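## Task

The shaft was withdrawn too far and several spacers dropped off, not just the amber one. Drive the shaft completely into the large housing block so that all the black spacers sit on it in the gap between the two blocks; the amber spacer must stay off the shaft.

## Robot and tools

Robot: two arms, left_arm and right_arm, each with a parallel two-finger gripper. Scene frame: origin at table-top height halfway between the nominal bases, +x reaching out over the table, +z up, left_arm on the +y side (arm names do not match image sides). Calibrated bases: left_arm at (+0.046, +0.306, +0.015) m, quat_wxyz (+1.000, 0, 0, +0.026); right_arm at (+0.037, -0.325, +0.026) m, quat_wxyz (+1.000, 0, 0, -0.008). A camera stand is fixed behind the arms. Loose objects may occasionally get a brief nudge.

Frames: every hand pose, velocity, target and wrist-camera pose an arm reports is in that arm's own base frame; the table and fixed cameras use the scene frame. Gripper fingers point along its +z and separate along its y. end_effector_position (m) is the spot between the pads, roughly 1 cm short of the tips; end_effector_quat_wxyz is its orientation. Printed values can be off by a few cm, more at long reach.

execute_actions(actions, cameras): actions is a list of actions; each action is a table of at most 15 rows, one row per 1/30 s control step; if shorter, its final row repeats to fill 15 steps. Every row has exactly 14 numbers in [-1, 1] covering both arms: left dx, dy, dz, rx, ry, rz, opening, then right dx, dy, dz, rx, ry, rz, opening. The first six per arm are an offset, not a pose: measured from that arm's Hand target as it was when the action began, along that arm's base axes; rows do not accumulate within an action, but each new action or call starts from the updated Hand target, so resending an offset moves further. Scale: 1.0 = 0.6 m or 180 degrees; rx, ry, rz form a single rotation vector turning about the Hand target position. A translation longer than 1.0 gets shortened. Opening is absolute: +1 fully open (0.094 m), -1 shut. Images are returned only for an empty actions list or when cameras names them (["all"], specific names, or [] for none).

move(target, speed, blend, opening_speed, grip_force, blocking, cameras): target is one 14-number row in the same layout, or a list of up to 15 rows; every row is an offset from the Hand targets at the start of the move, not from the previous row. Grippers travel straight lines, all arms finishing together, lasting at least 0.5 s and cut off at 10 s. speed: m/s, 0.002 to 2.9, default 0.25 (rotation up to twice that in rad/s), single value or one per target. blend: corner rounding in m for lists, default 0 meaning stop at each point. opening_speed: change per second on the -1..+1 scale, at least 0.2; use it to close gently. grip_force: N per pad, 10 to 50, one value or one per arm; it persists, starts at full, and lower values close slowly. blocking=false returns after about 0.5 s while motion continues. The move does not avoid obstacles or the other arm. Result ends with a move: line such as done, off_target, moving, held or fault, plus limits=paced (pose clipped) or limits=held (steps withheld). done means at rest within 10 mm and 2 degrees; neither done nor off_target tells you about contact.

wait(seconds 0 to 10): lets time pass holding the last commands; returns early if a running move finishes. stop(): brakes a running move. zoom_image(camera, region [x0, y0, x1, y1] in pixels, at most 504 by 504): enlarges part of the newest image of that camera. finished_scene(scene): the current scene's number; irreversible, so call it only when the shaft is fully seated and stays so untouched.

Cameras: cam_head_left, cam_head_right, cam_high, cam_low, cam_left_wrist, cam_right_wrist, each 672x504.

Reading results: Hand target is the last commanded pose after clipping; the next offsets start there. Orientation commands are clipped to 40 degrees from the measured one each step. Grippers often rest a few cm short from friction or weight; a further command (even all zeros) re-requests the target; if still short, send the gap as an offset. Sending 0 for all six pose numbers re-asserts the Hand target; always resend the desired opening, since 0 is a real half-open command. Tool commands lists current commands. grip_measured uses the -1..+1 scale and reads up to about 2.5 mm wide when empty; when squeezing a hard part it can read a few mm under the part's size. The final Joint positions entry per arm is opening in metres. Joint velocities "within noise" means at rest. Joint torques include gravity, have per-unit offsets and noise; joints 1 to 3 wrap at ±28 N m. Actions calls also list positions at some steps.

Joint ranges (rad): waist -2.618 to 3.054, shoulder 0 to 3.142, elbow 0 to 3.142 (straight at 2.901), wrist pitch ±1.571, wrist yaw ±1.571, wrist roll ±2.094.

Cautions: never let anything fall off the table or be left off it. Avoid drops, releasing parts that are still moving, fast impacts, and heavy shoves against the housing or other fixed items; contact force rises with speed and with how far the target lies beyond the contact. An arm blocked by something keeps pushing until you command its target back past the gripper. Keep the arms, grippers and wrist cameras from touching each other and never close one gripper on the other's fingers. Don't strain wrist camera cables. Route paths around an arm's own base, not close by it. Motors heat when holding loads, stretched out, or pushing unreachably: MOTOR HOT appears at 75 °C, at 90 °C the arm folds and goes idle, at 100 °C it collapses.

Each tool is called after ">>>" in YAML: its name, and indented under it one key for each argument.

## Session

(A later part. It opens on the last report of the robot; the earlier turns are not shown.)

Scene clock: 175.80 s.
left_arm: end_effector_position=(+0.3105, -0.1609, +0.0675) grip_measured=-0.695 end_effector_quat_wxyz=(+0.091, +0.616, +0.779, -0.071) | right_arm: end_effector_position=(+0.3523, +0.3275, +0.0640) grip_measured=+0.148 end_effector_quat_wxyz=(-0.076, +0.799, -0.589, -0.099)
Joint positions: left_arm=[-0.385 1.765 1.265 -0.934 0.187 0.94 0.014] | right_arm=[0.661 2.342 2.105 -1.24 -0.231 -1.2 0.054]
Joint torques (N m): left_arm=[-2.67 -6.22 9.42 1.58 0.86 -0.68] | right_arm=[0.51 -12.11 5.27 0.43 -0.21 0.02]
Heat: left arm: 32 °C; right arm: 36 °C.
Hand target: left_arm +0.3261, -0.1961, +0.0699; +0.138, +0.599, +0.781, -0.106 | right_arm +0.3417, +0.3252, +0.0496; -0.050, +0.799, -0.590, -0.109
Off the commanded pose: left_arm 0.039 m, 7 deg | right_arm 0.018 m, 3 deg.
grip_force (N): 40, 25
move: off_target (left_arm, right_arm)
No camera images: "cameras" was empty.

>>> move:
  target: [0.0019,-0.0081,0,0,0,0,-1, 0,0,0,0,0,0,0.1]
  speed: 0.04
  cameras: []

>>> move:
  target: [0.0019,-0.0081,0,0,0,0,-1, 0,0,0,0,0,0,0.1]
  speed: 0.04
  cameras: ["cam_right_wrist"]

Scene clock: 177.13 s.
left_arm: end_effector_position=(+0.3105, -0.1611, +0.0676) grip_measured=-0.695 end_effector_quat_wxyz=(+0.084, +0.616, +0.780, -0.066) | right_arm: end_effector_position=(+0.3523, +0.3275, +0.0640) grip_measured=+0.148 end_effector_quat_wxyz=(-0.076, +0.799, -0.589, -0.099)
Joint positions: left_arm=[-0.393 1.773 1.278 -0.947 0.172 0.933 0.014] | right_arm=[0.661 2.342 2.105 -1.24 -0.231 -1.2 0.054]
Joint torques (N m): left_arm=[-2.95 -6.23 9.5 1.65 0.95 -0.7] | right_arm=[0.53 -12.1 5.27 0.43 -0.21 0.02]
Heat: left arm: 32 °C; right arm: 36 °C.
Hand target: left_arm +0.3274, -0.2010, +0.0701; +0.138, +0.599, +0.781, -0.105 | right_arm +0.3417, +0.3252, +0.0496; -0.050, +0.799, -0.590, -0.109
Off the commanded pose: left_arm 0.043 m, 8 deg | right_arm 0.018 m, 3 deg.
grip_force (N): 40, 25
move: off_target (left_arm, right_arm)
No camera images: "cameras" was empty.

Scene clock: 177.90 s.
left_arm: end_effector_position=(+0.3106, -0.1615, +0.0676) grip_measured=-0.695 end_effector_quat_wxyz=(+0.078, +0.617, +0.781, -0.061) | right_arm: end_effector_position=(+0.3524, +0.3275, +0.0639) grip_measured=+0.148 end_effector_quat_wxyz=(-0.076, +0.799, -0.589, -0.099)
Joint positions: left_arm=[-0.401 1.782 1.291 -0.961 0.158 0.926 0.014] | right_arm=[0.661 2.342 2.105 -1.24 -0.231 -1.2 0.054]
Joint torques (N m): left_arm=[-3.21 -6.27 9.51 1.74 1.05 -0.72] | right_arm=[0.53 -12.11 5.26 0.44 -0.21 0.02]
Heat: left arm: 32 °C; right arm: 36 °C.
Hand target: left_arm +0.3284, -0.2058, +0.0699; +0.138, +0.600, +0.781, -0.105 | right_arm +0.3418, +0.3251, +0.0496; -0.050, +0.799, -0.590, -0.109
Off the commanded pose: left_arm 0.048 m, 9 deg | right_arm 0.018 m, 3 deg.
grip_force (N): 40, 25
move: off_target (left_arm, right_arm)
Images, in order (width x height): cam_right_wrist 672x504.

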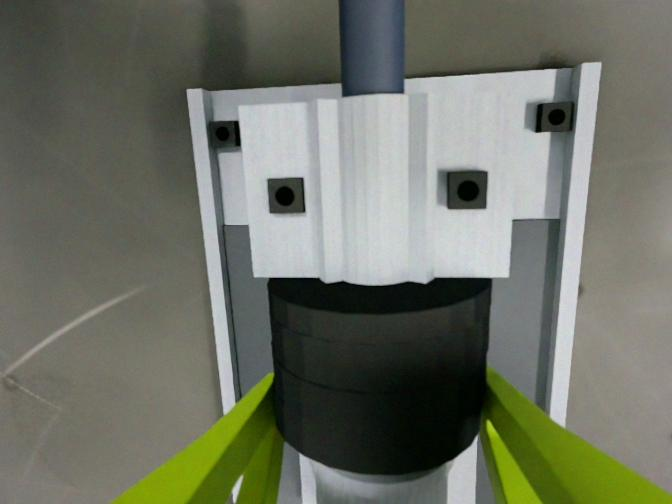

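>>> zoom_image:
  camera: "cam_right_wrist"
  region: [260, 370, 350, 460]

>>> zoom_image:
  camera: "cam_right_wrist"
  region: [410, 350, 500, 440]

Scaled by 5.600 from the camera's 672x504 image, which has a finer 960x720 frame.

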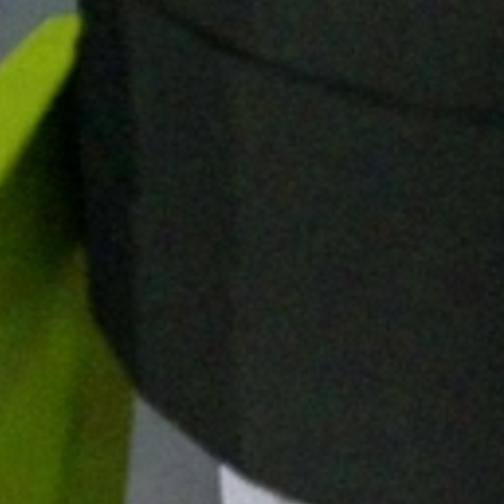

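Scaled by 5.600 from the camera's 672x504 image, which has a finer 960x720 frame.

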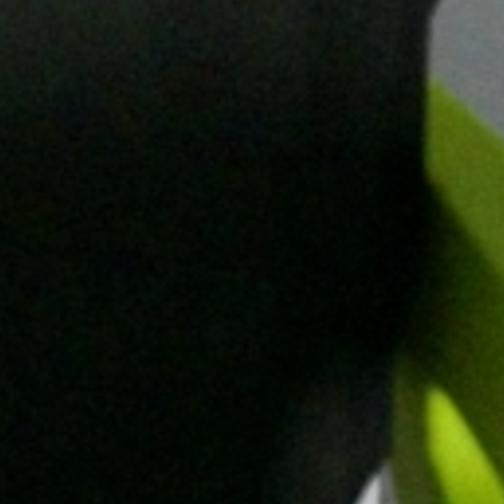

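>>> move:
  target: [0,0,0,0,0,0,-1, 0.0107,0.0099,0.016,0.0073,-0.0080,0,0.1]
  speed: 0.04
  cameras: []

Scene clock: 181.47 s.
left_arm: end_effector_position=(+0.3107, -0.1615, +0.0677) grip_measured=-0.695 end_effector_quat_wxyz=(+0.078, +0.617, +0.781, -0.061) | right_arm: end_effector_position=(+0.3524, +0.3275, +0.0639) grip_measured=+0.148 end_effector_quat_wxyz=(-0.076, +0.799, -0.589, -0.099)
Joint positions: left_arm=[-0.401 1.782 1.291 -0.961 0.158 0.926 0.014] | right_arm=[0.661 2.342 2.105 -1.24 -0.231 -1.199 0.054]
Joint torques (N m): left_arm=[-3.21 -6.24 9.59 1.73 1.06 -0.72] | right_arm=[0.57 -12.08 7.92 0.44 -0.23 0.02]
Heat: left arm: 32 °C; right arm: 36 °C.
Hand target: left_arm +0.3286, -0.2059, +0.0700; +0.138, +0.600, +0.781, -0.105 | right_arm +0.3482, +0.3311, +0.0592; -0.067, +0.799, -0.588, -0.106
Off the commanded pose: left_arm 0.048 m, 9 deg | right_arm 0.007 m, 1 deg.
grip_force (N): 40, 25
move: off_target (left_arm)
No camera images: "cameras" was empty.

>>> move:
  target: [0,0,0,0,0,0,-1, 0.00314,0.0029,0.0047,0.00215,-0.00235,0,0.1]
  speed: 0.04
  cameras: []

>>> move:
  target: [0,0,0,0,0,0,-1, 0.00157,0.00145,0.00235,0.00107,-0.00117,0,0.1]
  speed: 0.04
  cameras: []

Scene clock: 182.57 s.
left_arm: end_effector_position=(+0.3107, -0.1615, +0.0677) grip_measured=-0.695 end_effector_quat_wxyz=(+0.078, +0.617, +0.781, -0.061) | right_arm: end_effector_position=(+0.3524, +0.3275, +0.0639) grip_measured=+0.148 end_effector_quat_wxyz=(-0.076, +0.798, -0.589, -0.099)
Joint positions: left_arm=[-0.401 1.782 1.291 -0.961 0.158 0.926 0.014] | right_arm=[0.661 2.342 2.105 -1.24 -0.231 -1.198 0.054]
Joint torques (N m): left_arm=[-3.21 -6.26 9.59 1.72 1.05 -0.72] | right_arm=[0.59 -12.07 8.76 0.45 -0.24 0.02]
Heat: left arm: 32 °C; right arm: 36 °C.
Hand target: left_arm +0.3286, -0.2059, +0.0700; +0.138, +0.600, +0.781, -0.105 | right_arm +0.3501, +0.3328, +0.0620; -0.072, +0.799, -0.587, -0.105
Off the commanded pose: left_arm 0.048 m, 9 deg | right_arm 0.006 m, 1 deg.
grip_force (N): 40, 25
move: off_target (left_arm)
No camera images: "cameras" was empty.

Scene clock: 183.27 s.
left_arm: end_effector_position=(+0.3107, -0.1615, +0.0677) grip_measured=-0.695 end_effector_quat_wxyz=(+0.078, +0.617, +0.781, -0.061) | right_arm: end_effector_position=(+0.3524, +0.3275, +0.0639) grip_measured=+0.148 end_effector_quat_wxyz=(-0.076, +0.798, -0.589, -0.099)
Joint positions: left_arm=[-0.401 1.782 1.291 -0.961 0.158 0.926 0.014] | right_arm=[0.661 2.342 2.105 -1.24 -0.231 -1.198 0.054]
Joint torques (N m): left_arm=[-3.22 -6.26 9.59 1.73 1.05 -0.72] | right_arm=[0.59 -12.1 9.18 0.44 -0.25 0.02]
Heat: left arm: 32 °C; right arm: 36 °C.
Hand target: left_arm +0.3286, -0.2059, +0.0700; +0.138, +0.600, +0.781, -0.105 | right_arm +0.3510, +0.3337, +0.0634; -0.074, +0.800, -0.587, -0.104
Off the commanded pose: left_arm 0.048 m, 9 deg | right_arm 0.006 m, 1 deg.
grip_force (N): 40, 25
move: off_target (left_arm)
No camera images: "cameras" was empty.

>>> move:
  target: [0,0,0,0,0,0,-1, 0.00157,0.00145,0.00235,0.00107,-0.00117,0,0.1]
  speed: 0.04
  cameras: []

>>> move:
  target: [0,0,0,0,0,0,-1, 0.00157,0.00145,0.00235,0.00107,-0.00117,0,0.1]
  speed: 0.04
  cameras: []

Scene clock: 184.37 s.
left_arm: end_effector_position=(+0.3107, -0.1615, +0.0677) grip_measured=-0.695 end_effector_quat_wxyz=(+0.078, +0.617, +0.781, -0.061) | right_arm: end_effector_position=(+0.3524, +0.3275, +0.0639) grip_measured=+0.148 end_effector_quat_wxyz=(-0.076, +0.798, -0.589, -0.099)
Joint positions: left_arm=[-0.401 1.782 1.291 -0.961 0.158 0.926 0.014] | right_arm=[0.661 2.342 2.105 -1.24 -0.231 -1.198 0.054]
Joint torques (N m): left_arm=[-3.22 -6.26 9.58 1.73 1.05 -0.72] | right_arm=[0.61 -12.07 9.59 0.45 -0.26 0.02]
Heat: left arm: 32 °C; right arm: 36 °C.
Hand target: left_arm +0.3286, -0.2059, +0.0700; +0.138, +0.600, +0.781, -0.105 | right_arm +0.3520, +0.3346, +0.0649; -0.076, +0.800, -0.587, -0.104
Off the commanded pose: left_arm 0.048 m, 9 deg | right_arm 0.007 m, 1 deg.
grip_force (N): 40, 25
move: off_target (left_arm)
No camera images: "cameras" was empty.

Scene clock: 185.07 s.
left_arm: end_effector_position=(+0.3107, -0.1615, +0.0677) grip_measured=-0.695 end_effector_quat_wxyz=(+0.078, +0.617, +0.781, -0.061) | right_arm: end_effector_position=(+0.3524, +0.3275, +0.0639) grip_measured=+0.148 end_effector_quat_wxyz=(-0.076, +0.798, -0.589, -0.099)
Joint positions: left_arm=[-0.401 1.782 1.291 -0.961 0.158 0.926 0.014] | right_arm=[0.661 2.342 2.105 -1.24 -0.231 -1.198 0.054]
Joint torques (N m): left_arm=[-3.22 -6.26 9.59 1.72 1.05 -0.72] | right_arm=[0.59 -12.08 9.99 0.45 -0.26 0.02]
Heat: left arm: 32 °C; right arm: 36 °C.
Hand target: left_arm +0.3286, -0.2059, +0.0700; +0.138, +0.600, +0.781, -0.105 | right_arm +0.3529, +0.3354, +0.0663; -0.079, +0.800, -0.586, -0.103
Off the commanded pose: left_arm 0.048 m, 9 deg | right_arm 0.008 m, 1 deg.
grip_force (N): 40, 25
move: off_target (left_arm)
No camera images: "cameras" was empty.

>>> move:
  target: [0,0,0,0,0,0,-1, 0.00157,0.00145,0.00235,0.00107,-0.00117,0,0.1]
  speed: 0.04
  cameras: []

>>> move:
  target: [0,0,0,0,0,0,-1, 0.00157,0.00145,0.00235,0.00107,-0.00117,0,0.1]
  speed: 0.04
  cameras: []

Scene clock: 186.20 s.
left_arm: end_effector_position=(+0.3107, -0.1615, +0.0677) grip_measured=-0.695 end_effector_quat_wxyz=(+0.078, +0.617, +0.781, -0.061) | right_arm: end_effector_position=(+0.3541, +0.3288, +0.0670) grip_measured=+0.148 end_effector_quat_wxyz=(-0.080, +0.798, -0.589, -0.097)
Joint positions: left_arm=[-0.401 1.782 1.291 -0.961 0.158 0.926 0.014] | right_arm=[0.661 2.342 2.117 -1.242 -0.231 -1.198 0.054]
Joint torques (N m): left_arm=[-3.22 -6.26 9.59 1.73 1.05 -0.72] | right_arm=[0.62 -12.01 9.62 0.51 -0.26 0.01]
Heat: left arm: 32 °C; right arm: 36 °C.
Hand target: left_arm +0.3286, -0.2059, +0.0700; +0.138, +0.600, +0.781, -0.105 | right_arm +0.3538, +0.3363, +0.0676; -0.081, +0.800, -0.586, -0.103
Off the commanded pose: left_arm 0.048 m, 9 deg | right_arm 0.008 m, 1 deg.
grip_force (N): 40, 25
move: off_target (left_arm)
No camera images: "cameras" was empty.

Scene clock: 186.90 s.
left_arm: end_effector_position=(+0.3107, -0.1615, +0.0677) grip_measured=-0.695 end_effector_quat_wxyz=(+0.078, +0.617, +0.781, -0.061) | right_arm: end_effector_position=(+0.3540, +0.3287, +0.0670) grip_measured=+0.148 end_effector_quat_wxyz=(-0.080, +0.798, -0.589, -0.097)
Joint positions: left_arm=[-0.401 1.782 1.291 -0.961 0.158 0.926 0.014] | right_arm=[0.661 2.342 2.117 -1.243 -0.231 -1.198 0.054]
Joint torques (N m): left_arm=[-3.21 -6.27 9.59 1.73 1.05 -0.72] | right_arm=[0.61 -12 10.03 0.48 -0.26 0.02]
Heat: left arm: 32 °C; right arm: 36 °C.
Hand target: left_arm +0.3286, -0.2059, +0.0700; +0.138, +0.600, +0.781, -0.105 | right_arm +0.3547, +0.3371, +0.0690; -0.084, +0.800, -0.586, -0.102
Off the commanded pose: left_arm 0.048 m, 9 deg | right_arm 0.009 m, 1 deg.
grip_force (N): 40, 25
move: off_target (left_arm)
No camera images: "cameras" was empty.

>>> wait:
  seconds: 0.1
  cameras: ["cam_right_wrist"]

>>> zoom_image:
  camera: "cam_right_wrist"
  region: [240, 340, 400, 500]

>>> zoom_image:
  camera: "cam_right_wrist"
  region: [370, 340, 530, 500]

Scene clock: 190.43 s.
left_arm: end_effector_position=(+0.3107, -0.1615, +0.0677) grip_measured=-0.695 end_effector_quat_wxyz=(+0.078, +0.617, +0.781, -0.061) | right_arm: end_effector_position=(+0.3540, +0.3287, +0.0670) grip_measured=+0.148 end_effector_quat_wxyz=(-0.080, +0.798, -0.589, -0.097)
Joint positions: left_arm=[-0.401 1.782 1.291 -0.961 0.158 0.926 0.014] | right_arm=[0.661 2.342 2.117 -1.243 -0.231 -1.198 0.054]
Joint torques (N m): left_arm=[-3.22 -6.27 9.61 1.72 1.05 -0.71] | right_arm=[0.61 -12.01 10.04 0.48 -0.27 0.02]
Heat: left arm: 32 °C; right arm: 36 °C.
Hand target: left_arm +0.3286, -0.2059, +0.0700; +0.138, +0.600, +0.781, -0.105 | right_arm +0.3547, +0.3371, +0.0690; -0.084, +0.800, -0.586, -0.102
Tool commands: left_gripper/opening=-1.0 right_gripper/opening=+0.1
Off the commanded pose: left_arm 0.048 m, 9 deg | right_arm 0.009 m, 1 deg.
grip_force (N): 40, 25
wait: 0.10 s; at rest from the start
Images, in order (width x height): cam_right_wrist 672x504.

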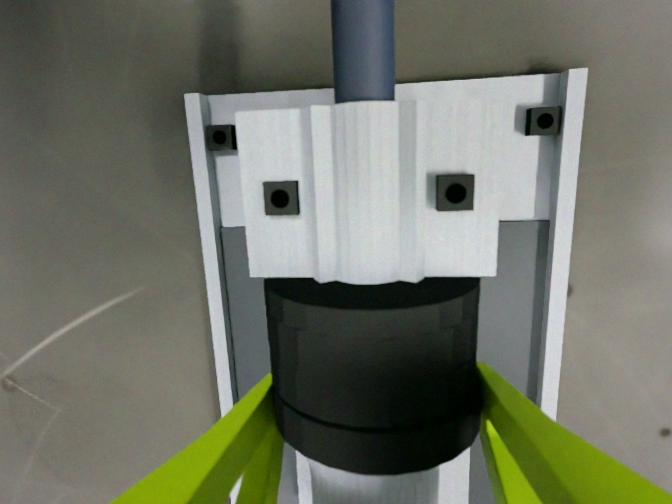

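Scaled by 3.150 from the camera's 672x504 image, which has a finer 960x720 frame.

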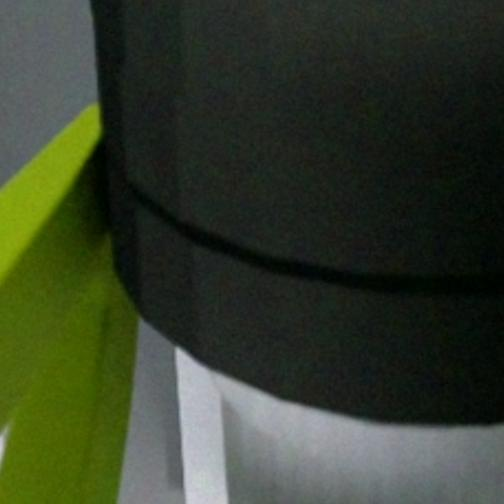

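Scaled by 3.150 from the camera's 672x504 image, which has a finer 960x720 frame.

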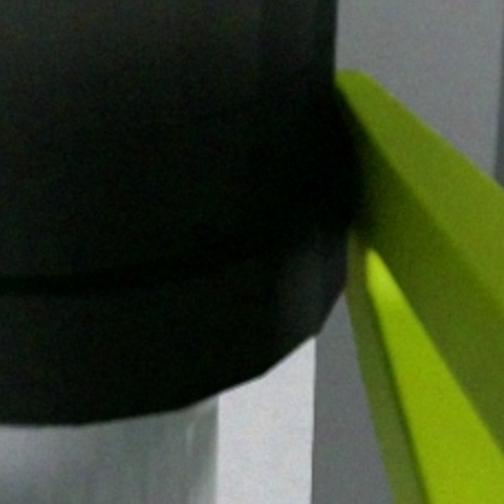

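>>> move:
  target: [0,0,0,0,0,0,-1, -0.0030,-0.0028,-0.0005,-0.00216,0.00234,0,0.1]
  speed: 0.04
  cameras: []

Scene clock: 198.53 s.
left_arm: end_effector_position=(+0.3107, -0.1615, +0.0677) grip_measured=-0.695 end_effector_quat_wxyz=(+0.078, +0.617, +0.781, -0.061) | right_arm: end_effector_position=(+0.3533, +0.3282, +0.0669) grip_measured=+0.148 end_effector_quat_wxyz=(-0.078, +0.798, -0.589, -0.098)
Joint positions: left_arm=[-0.401 1.782 1.291 -0.961 0.158 0.926 0.014] | right_arm=[0.661 2.342 2.117 -1.246 -0.231 -1.198 0.054]
Joint torques (N m): left_arm=[-3.22 -6.27 9.61 1.73 1.06 -0.72] | right_arm=[0.62 -12 10 0.41 -0.26 0.02]
Heat: left arm: 32 °C; right arm: 36 °C.
Hand target: left_arm +0.3286, -0.2059, +0.0700; +0.138, +0.600, +0.781, -0.105 | right_arm +0.3529, +0.3355, +0.0687; -0.079, +0.800, -0.586, -0.103
Off the commanded pose: left_arm 0.048 m, 9 deg | right_arm 0.008 m, 1 deg.
grip_force (N): 40, 25
move: off_target (left_arm)
No camera images: "cameras" was empty.

>>> move:
  target: [0,0,0,0,0,0,-1, -0.0012,-0.0011,-0.0029,-0.0125,-0.0098,0.0032,0.1]
  speed: 0.04
  cameras: []

Scene clock: 199.87 s.
left_arm: end_effector_position=(+0.3107, -0.1615, +0.0677) grip_measured=-0.695 end_effector_quat_wxyz=(+0.078, +0.617, +0.781, -0.061) | right_arm: end_effector_position=(+0.3530, +0.3282, +0.0659) grip_measured=+0.148 end_effector_quat_wxyz=(-0.072, +0.804, -0.585, -0.076)
Joint positions: left_arm=[-0.401 1.782 1.291 -0.961 0.158 0.926 0.014] | right_arm=[0.678 2.342 2.119 -1.248 -0.184 -1.195 0.054]
Joint torques (N m): left_arm=[-3.21 -6.27 9.59 1.72 1.06 -0.72] | right_arm=[0.65 -12.16 9.62 0.43 -0.19 0.02]
Heat: left arm: 32 °C; right arm: 36 °C.
Hand target: left_arm +0.3285, -0.2059, +0.0700; +0.138, +0.600, +0.781, -0.105 | right_arm +0.3522, +0.3348, +0.0670; -0.071, +0.805, -0.583, -0.080
Off the commanded pose: left_arm 0.048 m, 9 deg | right_arm 0.007 m, 1 deg.
grip_force (N): 40, 25
move: off_target (left_arm)
No camera images: "cameras" was empty.

>>> wait:
  seconds: 0.1
  cameras: ["cam_right_wrist"]

>>> zoom_image:
  camera: "cam_right_wrist"
  region: [240, 340, 400, 500]

>>> zoom_image:
  camera: "cam_right_wrist"
  region: [370, 340, 530, 500]

Scene clock: 200.60 s.
left_arm: end_effector_position=(+0.3107, -0.1615, +0.0677) grip_measured=-0.695 end_effector_quat_wxyz=(+0.078, +0.617, +0.781, -0.061) | right_arm: end_effector_position=(+0.3530, +0.3282, +0.0659) grip_measured=+0.148 end_effector_quat_wxyz=(-0.072, +0.804, -0.585, -0.076)
Joint positions: left_arm=[-0.401 1.782 1.291 -0.961 0.158 0.926 0.014] | right_arm=[0.678 2.342 2.119 -1.248 -0.184 -1.195 0.054]
Joint torques (N m): left_arm=[-3.21 -6.26 9.61 1.72 1.06 -0.72] | right_arm=[0.64 -12.15 9.61 0.44 -0.19 0.02]
Heat: left arm: 32 °C; right arm: 36 °C.
Hand target: left_arm +0.3285, -0.2059, +0.0700; +0.138, +0.600, +0.781, -0.105 | right_arm +0.3522, +0.3348, +0.0670; -0.071, +0.805, -0.583, -0.080
Tool commands: left_gripper/opening=-1.0 right_gripper/opening=+0.1
Off the commanded pose: left_arm 0.048 m, 9 deg | right_arm 0.007 m, 1 deg.
grip_force (N): 40, 25
wait: 0.10 s; at rest from the start
Images, in order (width x height): cam_right_wrist 672x504.

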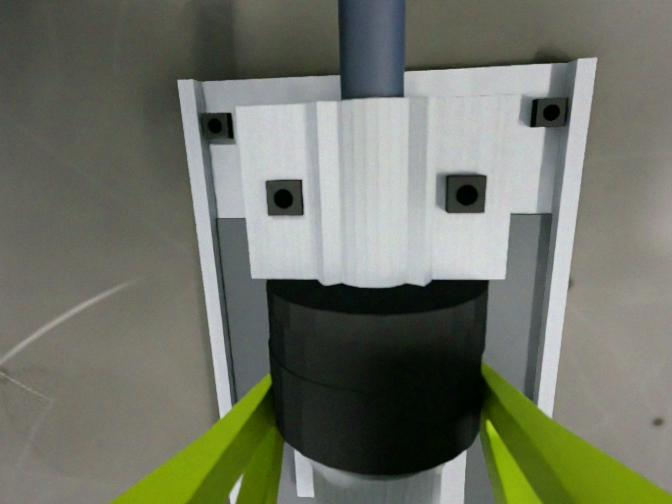

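Scaled by 3.150 from the camera's 672x504 image, which has a finer 960x720 frame.

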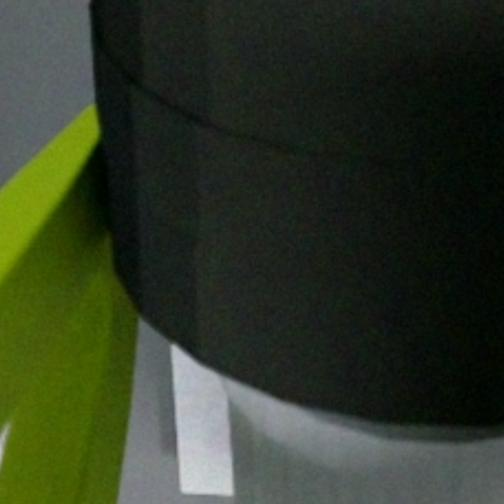

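Scaled by 3.150 from the camera's 672x504 image, which has a finer 960x720 frame.

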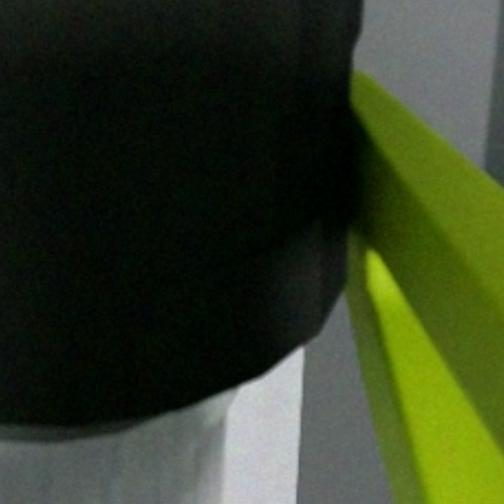

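>>> zoom_image:
  camera: "cam_right_wrist"
  region: [266, 350, 336, 420]

>>> zoom_image:
  camera: "cam_right_wrist"
  region: [266, 400, 346, 480]

>>> zoom_image:
  camera: "cam_right_wrist"
  region: [330, 400, 410, 480]

Scaled by 7.200 from the camera's 672x504 image, which has a finer 960x720 frame.

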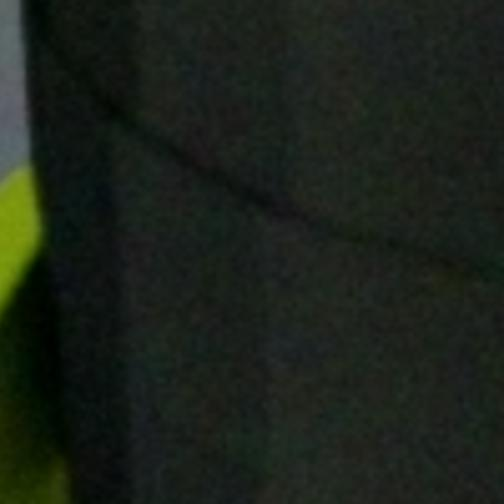

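Scaled by 6.300 from the camera's 672x504 image, which has a finer 960x720 frame.

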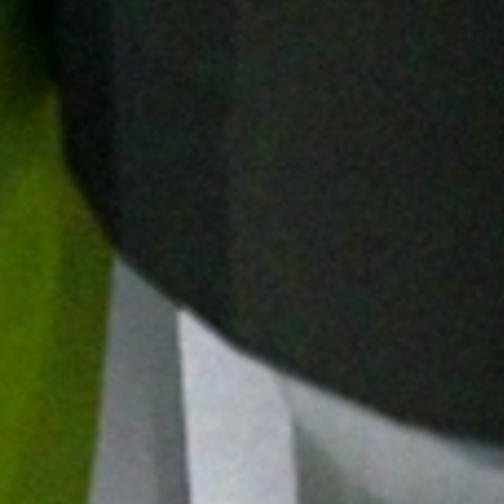

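Scaled by 6.300 from the camera's 672x504 image, which has a finer 960x720 frame.

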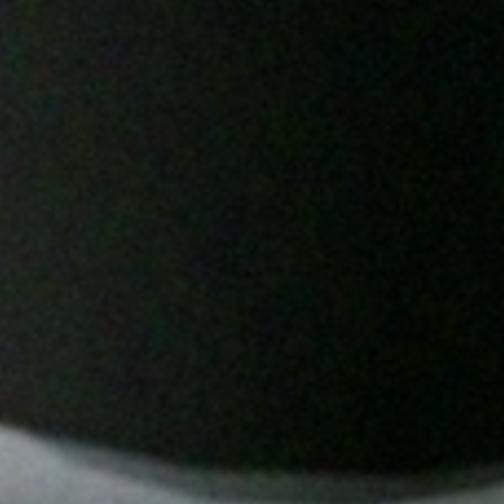

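>>> move:
  target: [0.0023,-0.0097,0,0,0,0,-1, 0,0,0,0,0,0,0.1]
  speed: 0.04
  cameras: []

Scene clock: 215.43 s.
left_arm: end_effector_position=(+0.3107, -0.1617, +0.0677) grip_measured=-0.695 end_effector_quat_wxyz=(+0.070, +0.617, +0.782, -0.055) | right_arm: end_effector_position=(+0.3530, +0.3282, +0.0659) grip_measured=+0.148 end_effector_quat_wxyz=(-0.072, +0.804, -0.585, -0.076)
Joint positions: left_arm=[-0.41 1.792 1.307 -0.978 0.142 0.917 0.014] | right_arm=[0.678 2.342 2.119 -1.248 -0.184 -1.195 0.054]
Joint torques (N m): left_arm=[-3.52 -6.34 9.72 1.8 1.17 -0.74] | right_arm=[0.66 -12.15 9.62 0.43 -0.19 0.02]
Heat: left arm: 32 °C; right arm: 36 °C.
Hand target: left_arm +0.3299, -0.2116, +0.0700; +0.138, +0.599, +0.781, -0.105 | right_arm +0.3522, +0.3348, +0.0670; -0.071, +0.805, -0.583, -0.080
Off the commanded pose: left_arm 0.054 m, 10 deg | right_arm 0.007 m, 1 deg.
grip_force (N): 40, 25
move: off_target (left_arm)
No camera images: "cameras" was empty.

>>> move:
  target: [0,0,0,0,0,0,-1, -0.0050,0.0054,0.0017,0.00695,0.00646,0.00104,0.1]
  speed: 0.02
  cameras: []

Scene clock: 219.47 s.
left_arm: end_effector_position=(+0.3106, -0.1617, +0.0676) grip_measured=-0.695 end_effector_quat_wxyz=(+0.070, +0.617, +0.782, -0.055) | right_arm: end_effector_position=(+0.3529, +0.3283, +0.0659) grip_measured=+0.148 end_effector_quat_wxyz=(-0.072, +0.804, -0.585, -0.077)
Joint positions: left_arm=[-0.41 1.793 1.307 -0.978 0.142 0.917 0.014] | right_arm=[0.678 2.342 2.119 -1.248 -0.185 -1.195 0.054]
Joint torques (N m): left_arm=[-3.52 -6.32 9.74 1.8 1.17 -0.74] | right_arm=[0.49 -12.16 9.65 0.42 -0.5 0]
Heat: left arm: 32 °C; right arm: 36 °C.
Hand target: left_arm +0.3299, -0.2116, +0.0698; +0.138, +0.599, +0.781, -0.105 | right_arm +0.3492, +0.3381, +0.0680; -0.074, +0.805, -0.581, -0.095
Off the commanded pose: left_arm 0.054 m, 10 deg | right_arm 0.011 m, 2 deg.
grip_force (N): 40, 25
move: off_target (left_arm, right_arm)
No camera images: "cameras" was empty.

>>> execute_actions:
  actions: []
  cameras: ["cam_right_wrist", "cam_left_wrist"]

Scene clock: 222.77 s.
left_arm: end_effector_position=(+0.3106, -0.1617, +0.0676) grip_measured=-0.695 end_effector_quat_wxyz=(+0.070, +0.617, +0.782, -0.055) | right_arm: end_effector_position=(+0.3529, +0.3283, +0.0659) grip_measured=+0.148 end_effector_quat_wxyz=(-0.072, +0.804, -0.585, -0.077)
Joint positions: left_arm=[-0.41 1.793 1.307 -0.978 0.142 0.917 0.014] | right_arm=[0.678 2.342 2.119 -1.248 -0.185 -1.195 0.054]
Joint velocities: within noise
Joint torques (N m): left_arm=[-3.49 -6.34 9.72 1.81 1.17 -0.74] | right_arm=[0.51 -12.16 9.63 0.42 -0.5 0]
Motor temperatures (°C): left_arm=[26 30 32 30 27 24 29] | right_arm=[25 36 32 26 24 25 25]
Heat: left arm: 32 °C; right arm: 36 °C.
Hand target: left_arm +0.3299, -0.2116, +0.0698; +0.138, +0.599, +0.781, -0.105 | right_arm +0.3492, +0.3381, +0.0680; -0.074, +0.805, -0.581, -0.095
Tool commands: left_gripper/opening=-1.0 right_gripper/opening=+0.1
Off the commanded pose: left_arm 0.054 m, 10 deg | right_arm 0.011 m, 2 deg.
grip_force (N): 40, 25
Images, in order (width x height): cam_left_wrist 672x504, cam_right_wrist 672x504.

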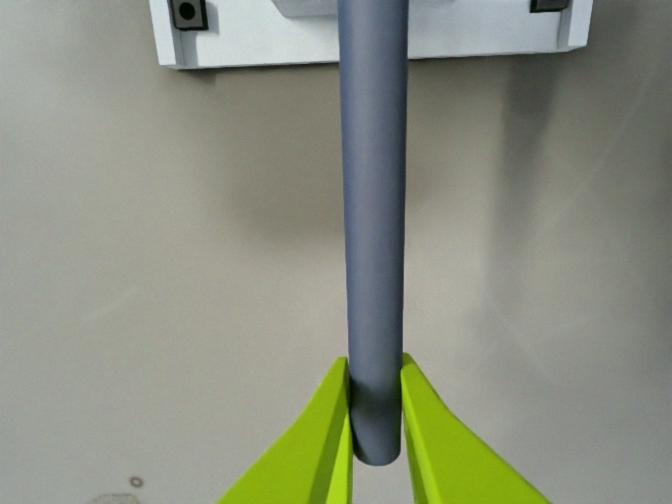

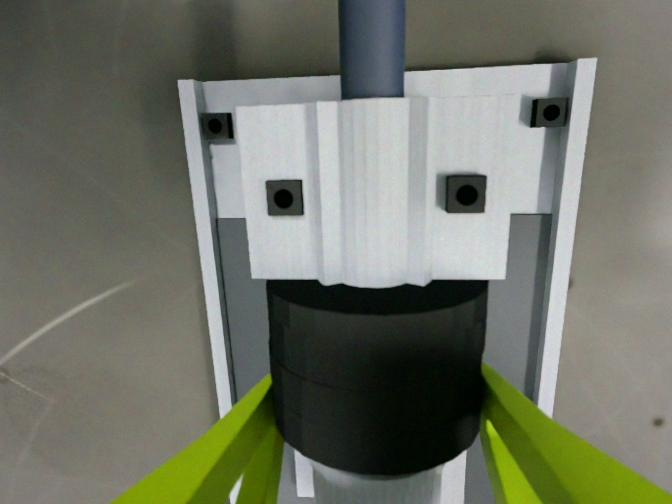

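>>> zoom_image:
  camera: "cam_right_wrist"
  region: [250, 270, 510, 490]

Scaled by 1.938 from the camera's 672x504 image, which has a finer 960x720 frame.

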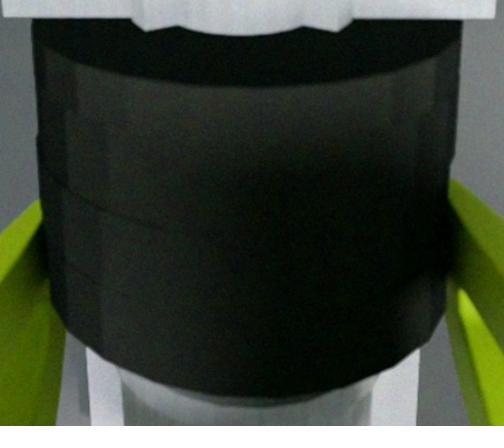

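>>> zoom_image:
  camera: "cam_right_wrist"
  region: [255, 270, 335, 450]

>>> zoom_image:
  camera: "cam_right_wrist"
  region: [425, 270, 505, 450]

Scaled by 2.800 from the camera's 672x504 image, which has a finer 960x720 frame.

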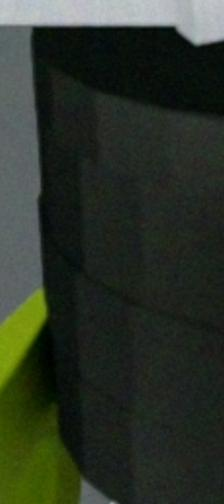

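Scaled by 2.800 from the camera's 672x504 image, which has a finer 960x720 frame.

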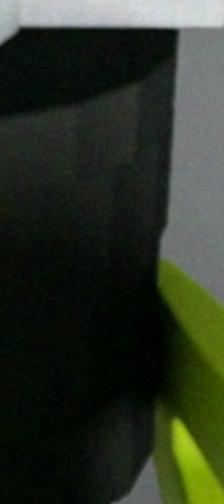

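>>> execute_actions:
  actions:
    - [[0,0,0,0,0,0,-1,-0.00285,0.00065,-0.0002,-0.00086,0.00094,0.00095,0.1]]

Scene clock: 227.20 s.
left_arm: end_effector_position=(+0.3106, -0.1617, +0.0676) grip_measured=-0.695 end_effector_quat_wxyz=(+0.070, +0.617, +0.782, -0.055) | right_arm: end_effector_position=(+0.3528, +0.3283, +0.0659) grip_measured=+0.148 end_effector_quat_wxyz=(-0.072, +0.804, -0.585, -0.077)
Joint positions: left_arm=[-0.41 1.793 1.307 -0.978 0.142 0.917 0.014] | right_arm=[0.678 2.342 2.119 -1.248 -0.185 -1.195 0.054]
Joint torques (N m): left_arm=[-3.52 -6.32 9.73 1.8 1.17 -0.74] | right_arm=[0.73 -12.15 9.65 0.38 -0.5 0]
Heat: left arm: 32 °C; right arm: 36 °C.
Hand target: left_arm +0.3299, -0.2116, +0.0698; +0.138, +0.599, +0.781, -0.105 | right_arm +0.3475, +0.3385, +0.0679; -0.072, +0.805, -0.580, -0.095
Off the commanded pose: left_arm 0.053 m, 10 deg | right_arm 0.012 m, 2 deg.
grip_force (N): 40, 25
Step readings (end_effector_position of left_arm | right_arm):
0: (+0.3106, -0.1617, +0.0676) | (+0.3529, +0.3283, +0.0659)
1: (+0.3106, -0.1617, +0.0676) | (+0.3528, +0.3283, +0.0659)
2: (+0.3106, -0.1617, +0.0676) | (+0.3528, +0.3283, +0.0659)
4: (+0.3106, -0.1617, +0.0676) | (+0.3528, +0.3283, +0.0659)
8: (+0.3106, -0.1617, +0.0676) | (+0.3528, +0.3283, +0.0659)
15: (+0.3106, -0.1617, +0.0676) | (+0.3528, +0.3283, +0.0659)

>>> execute_actions:
  actions:
    - [[0,0,0,0,0,0,-1,-0.003,-0.0028,-0.0005,-0.00216,0.00234,0,0.1]]

Scene clock: 228.13 s.
left_arm: end_effector_position=(+0.3106, -0.1617, +0.0676) grip_measured=-0.695 end_effector_quat_wxyz=(+0.070, +0.617, +0.782, -0.055) | right_arm: end_effector_position=(+0.3527, +0.3282, +0.0659) grip_measured=+0.148 end_effector_quat_wxyz=(-0.071, +0.804, -0.586, -0.077)
Joint positions: left_arm=[-0.41 1.793 1.307 -0.978 0.142 0.917 0.014] | right_arm=[0.678 2.342 2.119 -1.249 -0.185 -1.195 0.054]
Joint torques (N m): left_arm=[-3.49 -6.34 9.73 1.81 1.17 -0.74] | right_arm=[0.7 -12.16 9.59 0.29 -0.49 0]
Heat: left arm: 32 °C; right arm: 36 °C.
Hand target: left_arm +0.3299, -0.2116, +0.0698; +0.138, +0.599, +0.781, -0.105 | right_arm +0.3457, +0.3368, +0.0676; -0.067, +0.805, -0.581, -0.096
Off the commanded pose: left_arm 0.053 m, 10 deg | right_arm 0.011 m, 2 deg.
grip_force (N): 40, 25
Step readings (end_effector_position of left_arm | right_arm):
0: (+0.3106, -0.1617, +0.0676) | (+0.3528, +0.3283, +0.0659)
1: (+0.3106, -0.1617, +0.0676) | (+0.3528, +0.3282, +0.0659)
2: (+0.3106, -0.1617, +0.0676) | (+0.3527, +0.3282, +0.0659)
4: (+0.3106, -0.1617, +0.0676) | (+0.3527, +0.3282, +0.0659)
8: (+0.3106, -0.1617, +0.0676) | (+0.3527, +0.3282, +0.0659)
15: (+0.3106, -0.1617, +0.0676) | (+0.3527, +0.3282, +0.0659)

>>> execute_actions:
  actions:
    - [[0.0078,-0.0324,0,0,0,0,-1,0,0,0,0,0,0,0.1]]

Scene clock: 230.33 s.
left_arm: end_effector_position=(+0.3107, -0.1631, +0.0680) grip_measured=-0.695 end_effector_quat_wxyz=(+0.045, +0.617, +0.784, -0.039) | right_arm: end_effector_position=(+0.3489, +0.3238, +0.0654) grip_measured=+0.148 end_effector_quat_wxyz=(-0.059, +0.800, -0.592, -0.079)
Joint positions: left_arm=[-0.437 1.83 1.363 -1.034 0.096 0.893 0.014] | right_arm=[0.677 2.342 2.119 -1.272 -0.184 -1.184 0.054]
Joint torques (N m): left_arm=[-4.67 -6.67 10.45 2.04 1.5 -0.81] | right_arm=[0.84 -12.11 9.57 0.49 -0.51 -0.14]
Heat: left arm: 32 °C; right arm: 36 °C.
Hand target: left_arm +0.3346, -0.2310, +0.0700; +0.138, +0.599, +0.781, -0.105 | right_arm +0.3457, +0.3367, +0.0676; -0.067, +0.805, -0.581, -0.096
Off the commanded pose: left_arm 0.072 m, 13 deg | right_arm 0.014 m, 3 deg.
grip_force (N): 40, 25
Step readings (end_effector_position of left_arm | right_arm):
0: (+0.3106, -0.1617, +0.0676) | (+0.3527, +0.3282, +0.0659)
1: (+0.3108, -0.1630, +0.0678) | (+0.3527, +0.3282, +0.0659)
2: (+0.3110, -0.1637, +0.0676) | (+0.3527, +0.3282, +0.0659)
4: (+0.3110, -0.1635, +0.0679) | (+0.3521, +0.3269, +0.0657)
8: (+0.3108, -0.1632, +0.0679) | (+0.3497, +0.3247, +0.0655)
15: (+0.3107, -0.1631, +0.0679) | (+0.3490, +0.3239, +0.0654)

>>> wait:
  seconds: 0.1
  cameras: ["cam_right_wrist"]

>>> zoom_image:
  camera: "cam_right_wrist"
  region: [250, 270, 510, 490]

Scene clock: 231.00 s.
left_arm: end_effector_position=(+0.3107, -0.1632, +0.0680) grip_measured=-0.695 end_effector_quat_wxyz=(+0.045, +0.618, +0.784, -0.039) | right_arm: end_effector_position=(+0.3489, +0.3238, +0.0654) grip_measured=+0.148 end_effector_quat_wxyz=(-0.059, +0.800, -0.592, -0.079)
Joint positions: left_arm=[-0.437 1.83 1.363 -1.034 0.096 0.893 0.014] | right_arm=[0.677 2.342 2.119 -1.272 -0.184 -1.184 0.054]
Joint torques (N m): left_arm=[-4.7 -6.68 10.44 2.04 1.49 -0.82] | right_arm=[0.83 -12.12 9.58 0.47 -0.5 -0.13]
Heat: left arm: 33 °C; right arm: 36 °C.
Hand target: left_arm +0.3346, -0.2311, +0.0700; +0.138, +0.600, +0.781, -0.105 | right_arm +0.3457, +0.3368, +0.0676; -0.067, +0.805, -0.581, -0.096
Tool commands: left_gripper/opening=-1.0 right_gripper/opening=+0.1
Off the commanded pose: left_arm 0.072 m, 13 deg | right_arm 0.014 m, 3 deg.
grip_force (N): 40, 25
wait: 0.10 s; at rest from the start
Images, in order (width x height): cam_right_wrist 672x504.

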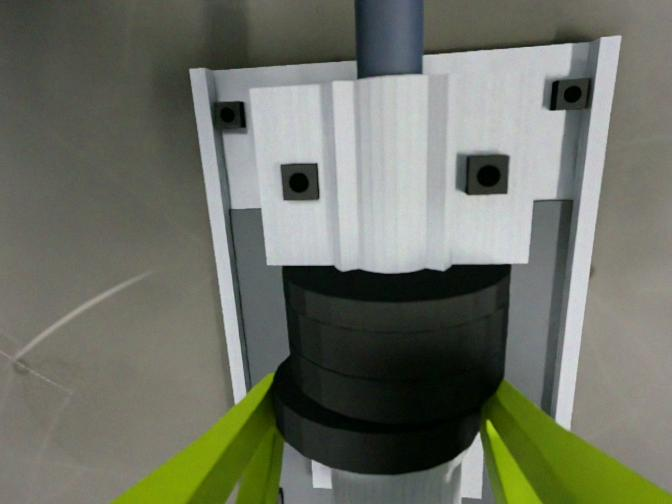

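Scaled by 1.938 from the camera's 672x504 image, which has a finer 960x720 frame.

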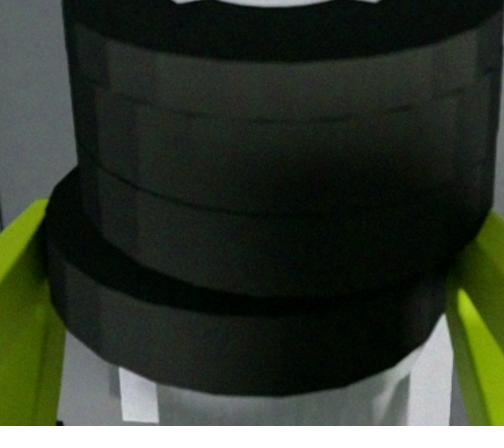

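>>> wait:
  seconds: 0.1
  cameras: ["cam_low", "cam_high", "cam_head_right"]

Scene clock: 231.80 s.
left_arm: end_effector_position=(+0.3107, -0.1632, +0.0680) grip_measured=-0.695 end_effector_quat_wxyz=(+0.045, +0.618, +0.784, -0.039) | right_arm: end_effector_position=(+0.3489, +0.3238, +0.0654) grip_measured=+0.148 end_effector_quat_wxyz=(-0.059, +0.800, -0.592, -0.079)
Joint positions: left_arm=[-0.437 1.83 1.363 -1.034 0.096 0.893 0.014] | right_arm=[0.677 2.342 2.119 -1.272 -0.184 -1.184 0.054]
Joint torques (N m): left_arm=[-4.7 -6.67 10.44 2.03 1.49 -0.82] | right_arm=[0.83 -12.14 9.58 0.47 -0.5 -0.13]
Heat: left arm: 33 °C; right arm: 36 °C.
Hand target: left_arm +0.3346, -0.2311, +0.0700; +0.138, +0.600, +0.781, -0.105 | right_arm +0.3457, +0.3368, +0.0676; -0.067, +0.805, -0.581, -0.096
Tool commands: left_gripper/opening=-1.0 right_gripper/opening=+0.1
Off the commanded pose: left_arm 0.072 m, 13 deg | right_arm 0.014 m, 3 deg.
grip_force (N): 40, 25
wait: 0.10 s; at rest from the start
Images, in order (width x height): cam_head_right 672x504, cam_high 672x504, cam_low 672x504.

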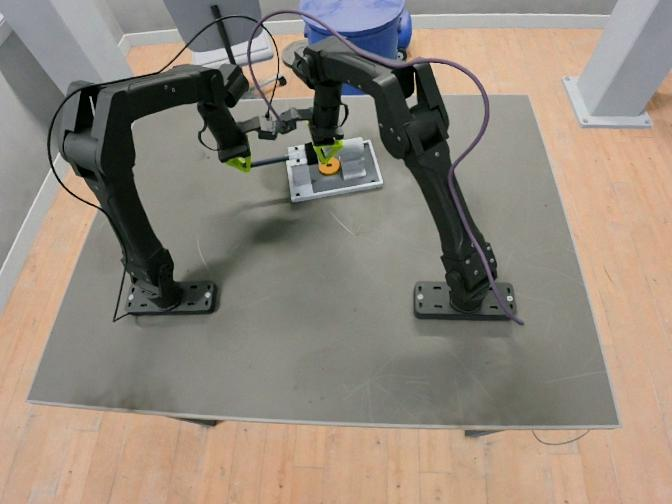

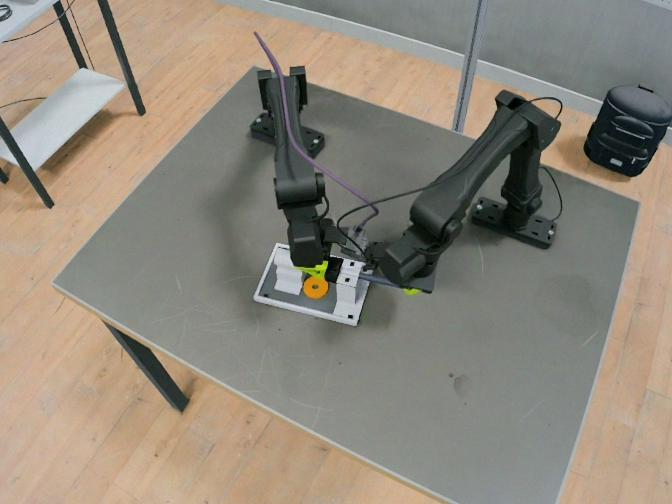

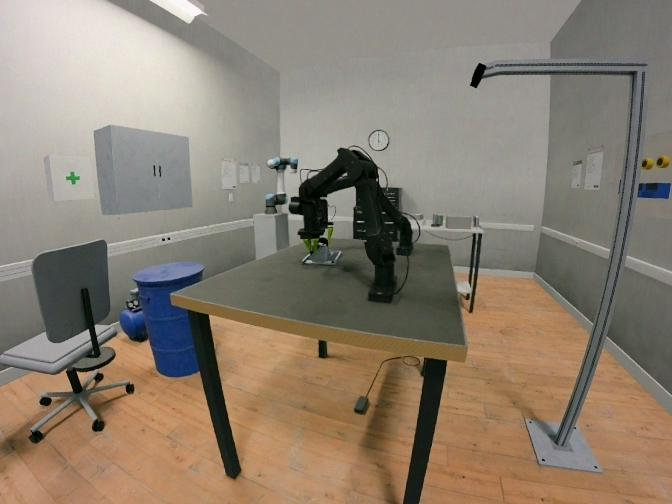

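>>> zoom_image:
  camera: "cam_low"
  region: [290, 220, 350, 270]

>>> zoom_image:
  camera: "cam_high"
  region: [250, 235, 380, 335]

Scaled by 8.400 from the camera's 672x504 image, which has a finer 960x720 frame.

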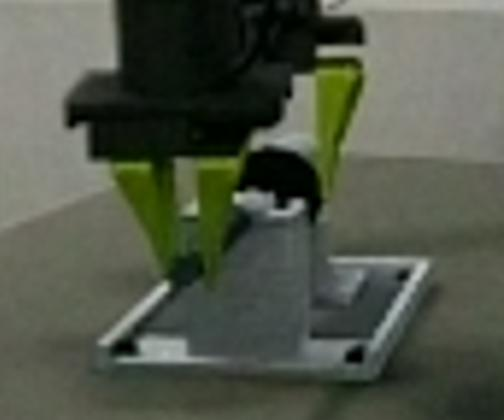

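Scaled by 3.877 from the camera's 672x504 image, which has a finer 960x720 frame.

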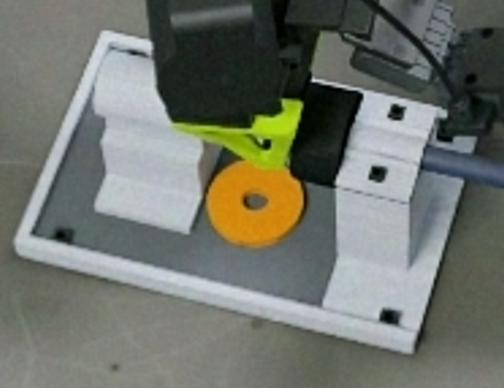

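>>> execute_actions:
  actions: []
  cameras: ["cam_right_wrist"]

>>> zoom_image:
  camera: "cam_right_wrist"
  region: [265, 350, 385, 480]

>>> zoom_image:
  camera: "cam_right_wrist"
  region: [375, 350, 515, 480]

Scene clock: 233.43 s.
left_arm: end_effector_position=(+0.3107, -0.1632, +0.0680) grip_measured=-0.695 end_effector_quat_wxyz=(+0.045, +0.618, +0.784, -0.039) | right_arm: end_effector_position=(+0.3489, +0.3238, +0.0654) grip_measured=+0.148 end_effector_quat_wxyz=(-0.059, +0.800, -0.592, -0.079)
Joint positions: left_arm=[-0.437 1.83 1.363 -1.034 0.096 0.893 0.014] | right_arm=[0.677 2.342 2.119 -1.272 -0.184 -1.184 0.054]
Joint velocities: within noise
Joint torques (N m): left_arm=[-4.7 -6.68 10.45 2.04 1.5 -0.82] | right_arm=[0.84 -12.12 9.57 0.47 -0.5 -0.13]
Motor temperatures (°C): left_arm=[26 30 33 31 27 24 29] | right_arm=[25 36 32 26 24 25 25]
Heat: left arm: 33 °C; right arm: 36 °C.
Hand target: left_arm +0.3346, -0.2311, +0.0700; +0.138, +0.600, +0.781, -0.105 | right_arm +0.3457, +0.3368, +0.0676; -0.067, +0.805, -0.581, -0.096
Tool commands: left_gripper/opening=-1.0 right_gripper/opening=+0.1
Off the commanded pose: left_arm 0.072 m, 13 deg | right_arm 0.014 m, 3 deg.
grip_force (N): 40, 25
Images, in order (width x height): cam_right_wrist 672x504.

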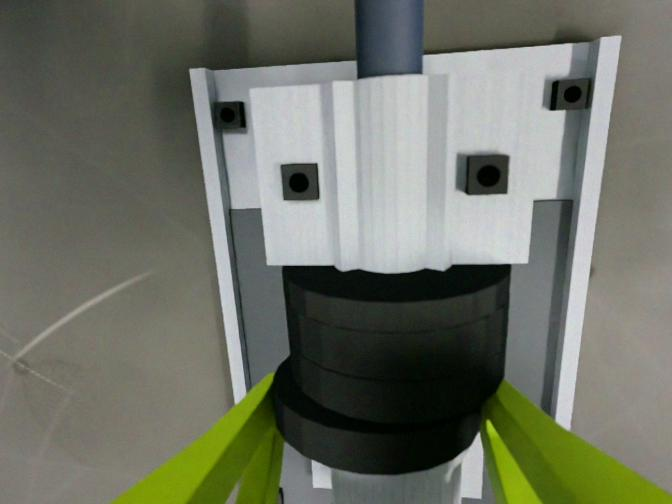

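Scaled by 3.877 from the camera's 672x504 image, which has a finer 960x720 frame.

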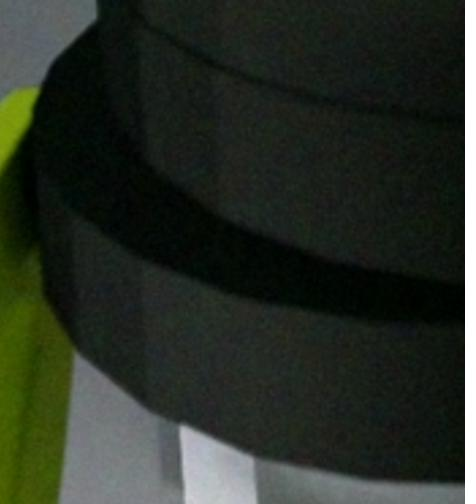

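Scaled by 3.600 from the camera's 672x504 image, which has a finer 960x720 frame.

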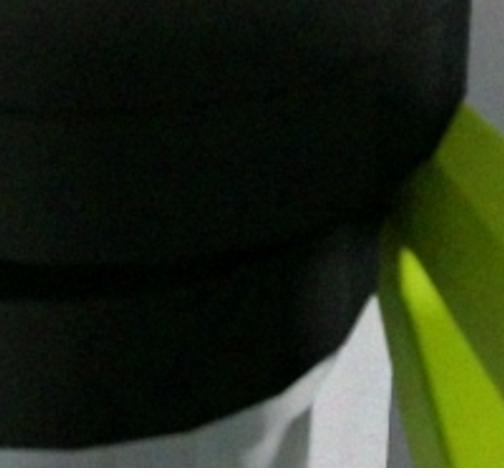

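>>> execute_actions:
  actions:
    - [[-0.0058,0.0243,0,0,0,0,-1,0,0,0,0,0,0,0.1]]
    - [[0,0,0,0,0,0,-1,0.006,0.0056,0.001,0.00432,-0.00468,0,0.1]]

Scene clock: 237.60 s.
left_arm: end_effector_position=(+0.3109, -0.1629, +0.0680) grip_measured=-0.695 end_effector_quat_wxyz=(+0.045, +0.619, +0.783, -0.041) | right_arm: end_effector_position=(+0.3487, +0.3240, +0.0654) grip_measured=+0.148 end_effector_quat_wxyz=(-0.059, +0.800, -0.592, -0.080)
Joint positions: left_arm=[-0.434 1.83 1.363 -1.034 0.101 0.9 0.014] | right_arm=[0.677 2.342 2.119 -1.272 -0.185 -1.184 0.054]
Joint torques (N m): left_arm=[-2.39 -8.5 7.45 2.05 1.47 -0.61] | right_arm=[0.87 -12.15 9.59 0.66 -0.5 -0.13]
Heat: left arm: 33 °C; right arm: 36 °C.
Hand target: left_arm +0.3311, -0.2165, +0.0700; +0.138, +0.600, +0.781, -0.105 | right_arm +0.3493, +0.3401, +0.0682; -0.077, +0.806, -0.580, -0.094
Off the commanded pose: left_arm 0.057 m, 13 deg | right_arm 0.016 m, 3 deg.
grip_force (N): 40, 25
Step readings (end_effector_position of left_arm | right_arm):
0: (+0.3107, -0.1632, +0.0680) | (+0.3489, +0.3238, +0.0654)
1: (+0.3108, -0.1628, +0.0680) | (+0.3488, +0.3238, +0.0654)
2: (+0.3109, -0.1627, +0.0680) | (+0.3488, +0.3238, +0.0654)
4: (+0.3109, -0.1628, +0.0680) | (+0.3487, +0.3239, +0.0654)
8: (+0.3109, -0.1628, +0.0680) | (+0.3487, +0.3239, +0.0654)
15: (+0.3109, -0.1628, +0.0680) | (+0.3487, +0.3240, +0.0654)
16: (+0.3109, -0.1628, +0.0680) | (+0.3487, +0.3240, +0.0654)
17: (+0.3109, -0.1629, +0.0680) | (+0.3487, +0.3240, +0.0654)
19: (+0.3109, -0.1629, +0.0680) | (+0.3487, +0.3240, +0.0654)
23: (+0.3109, -0.1629, +0.0680) | (+0.3487, +0.3240, +0.0654)
30: (+0.3109, -0.1629, +0.0680) | (+0.3487, +0.3240, +0.0654)

>>> execute_actions:
  actions:
    - [[0,0,0,0,0,0,-1,0.006,0.0056,0.001,0.00432,-0.00468,0,0.1]]
    - [[0,0,0,0,0,0,-1,0.003,0.0028,0.0005,0.00216,-0.00234,0,0.1]]

Scene clock: 239.13 s.
left_arm: end_effector_position=(+0.3109, -0.1628, +0.0681) grip_measured=-0.695 end_effector_quat_wxyz=(+0.046, +0.618, +0.783, -0.042) | right_arm: end_effector_position=(+0.3497, +0.3248, +0.0655) grip_measured=+0.148 end_effector_quat_wxyz=(-0.062, +0.801, -0.591, -0.079)
Joint positions: left_arm=[-0.432 1.83 1.363 -1.034 0.103 0.9 0.014] | right_arm=[0.677 2.342 2.119 -1.267 -0.185 -1.186 0.054]
Joint torques (N m): left_arm=[-2.5 -8.5 7.39 2.06 1.45 -0.61] | right_arm=[0.88 -12.25 9.59 0.94 -0.51 -0.11]
Heat: left arm: 33 °C; right arm: 36 °C.
Hand target: left_arm +0.3311, -0.2165, +0.0700; +0.138, +0.600, +0.781, -0.105 | right_arm +0.3548, +0.3452, +0.0691; -0.092, +0.806, -0.578, -0.091
Off the commanded pose: left_arm 0.057 m, 13 deg | right_arm 0.021 m, 4 deg.
grip_force (N): 40, 25
Step readings (end_effector_position of left_arm | right_arm):
0: (+0.3109, -0.1629, +0.0680) | (+0.3487, +0.3240, +0.0654)
1: (+0.3109, -0.1629, +0.0680) | (+0.3488, +0.3241, +0.0654)
2: (+0.3109, -0.1629, +0.0680) | (+0.3489, +0.3242, +0.0654)
4: (+0.3109, -0.1628, +0.0680) | (+0.3491, +0.3243, +0.0655)
8: (+0.3109, -0.1629, +0.0681) | (+0.3492, +0.3244, +0.0655)
15: (+0.3109, -0.1629, +0.0681) | (+0.3492, +0.3244, +0.0655)
16: (+0.3109, -0.1629, +0.0681) | (+0.3492, +0.3244, +0.0655)
17: (+0.3109, -0.1628, +0.0681) | (+0.3494, +0.3246, +0.0655)
19: (+0.3109, -0.1628, +0.0681) | (+0.3495, +0.3247, +0.0655)
23: (+0.3109, -0.1628, +0.0681) | (+0.3496, +0.3247, +0.0655)
30: (+0.3109, -0.1628, +0.0681) | (+0.3497, +0.3248, +0.0655)


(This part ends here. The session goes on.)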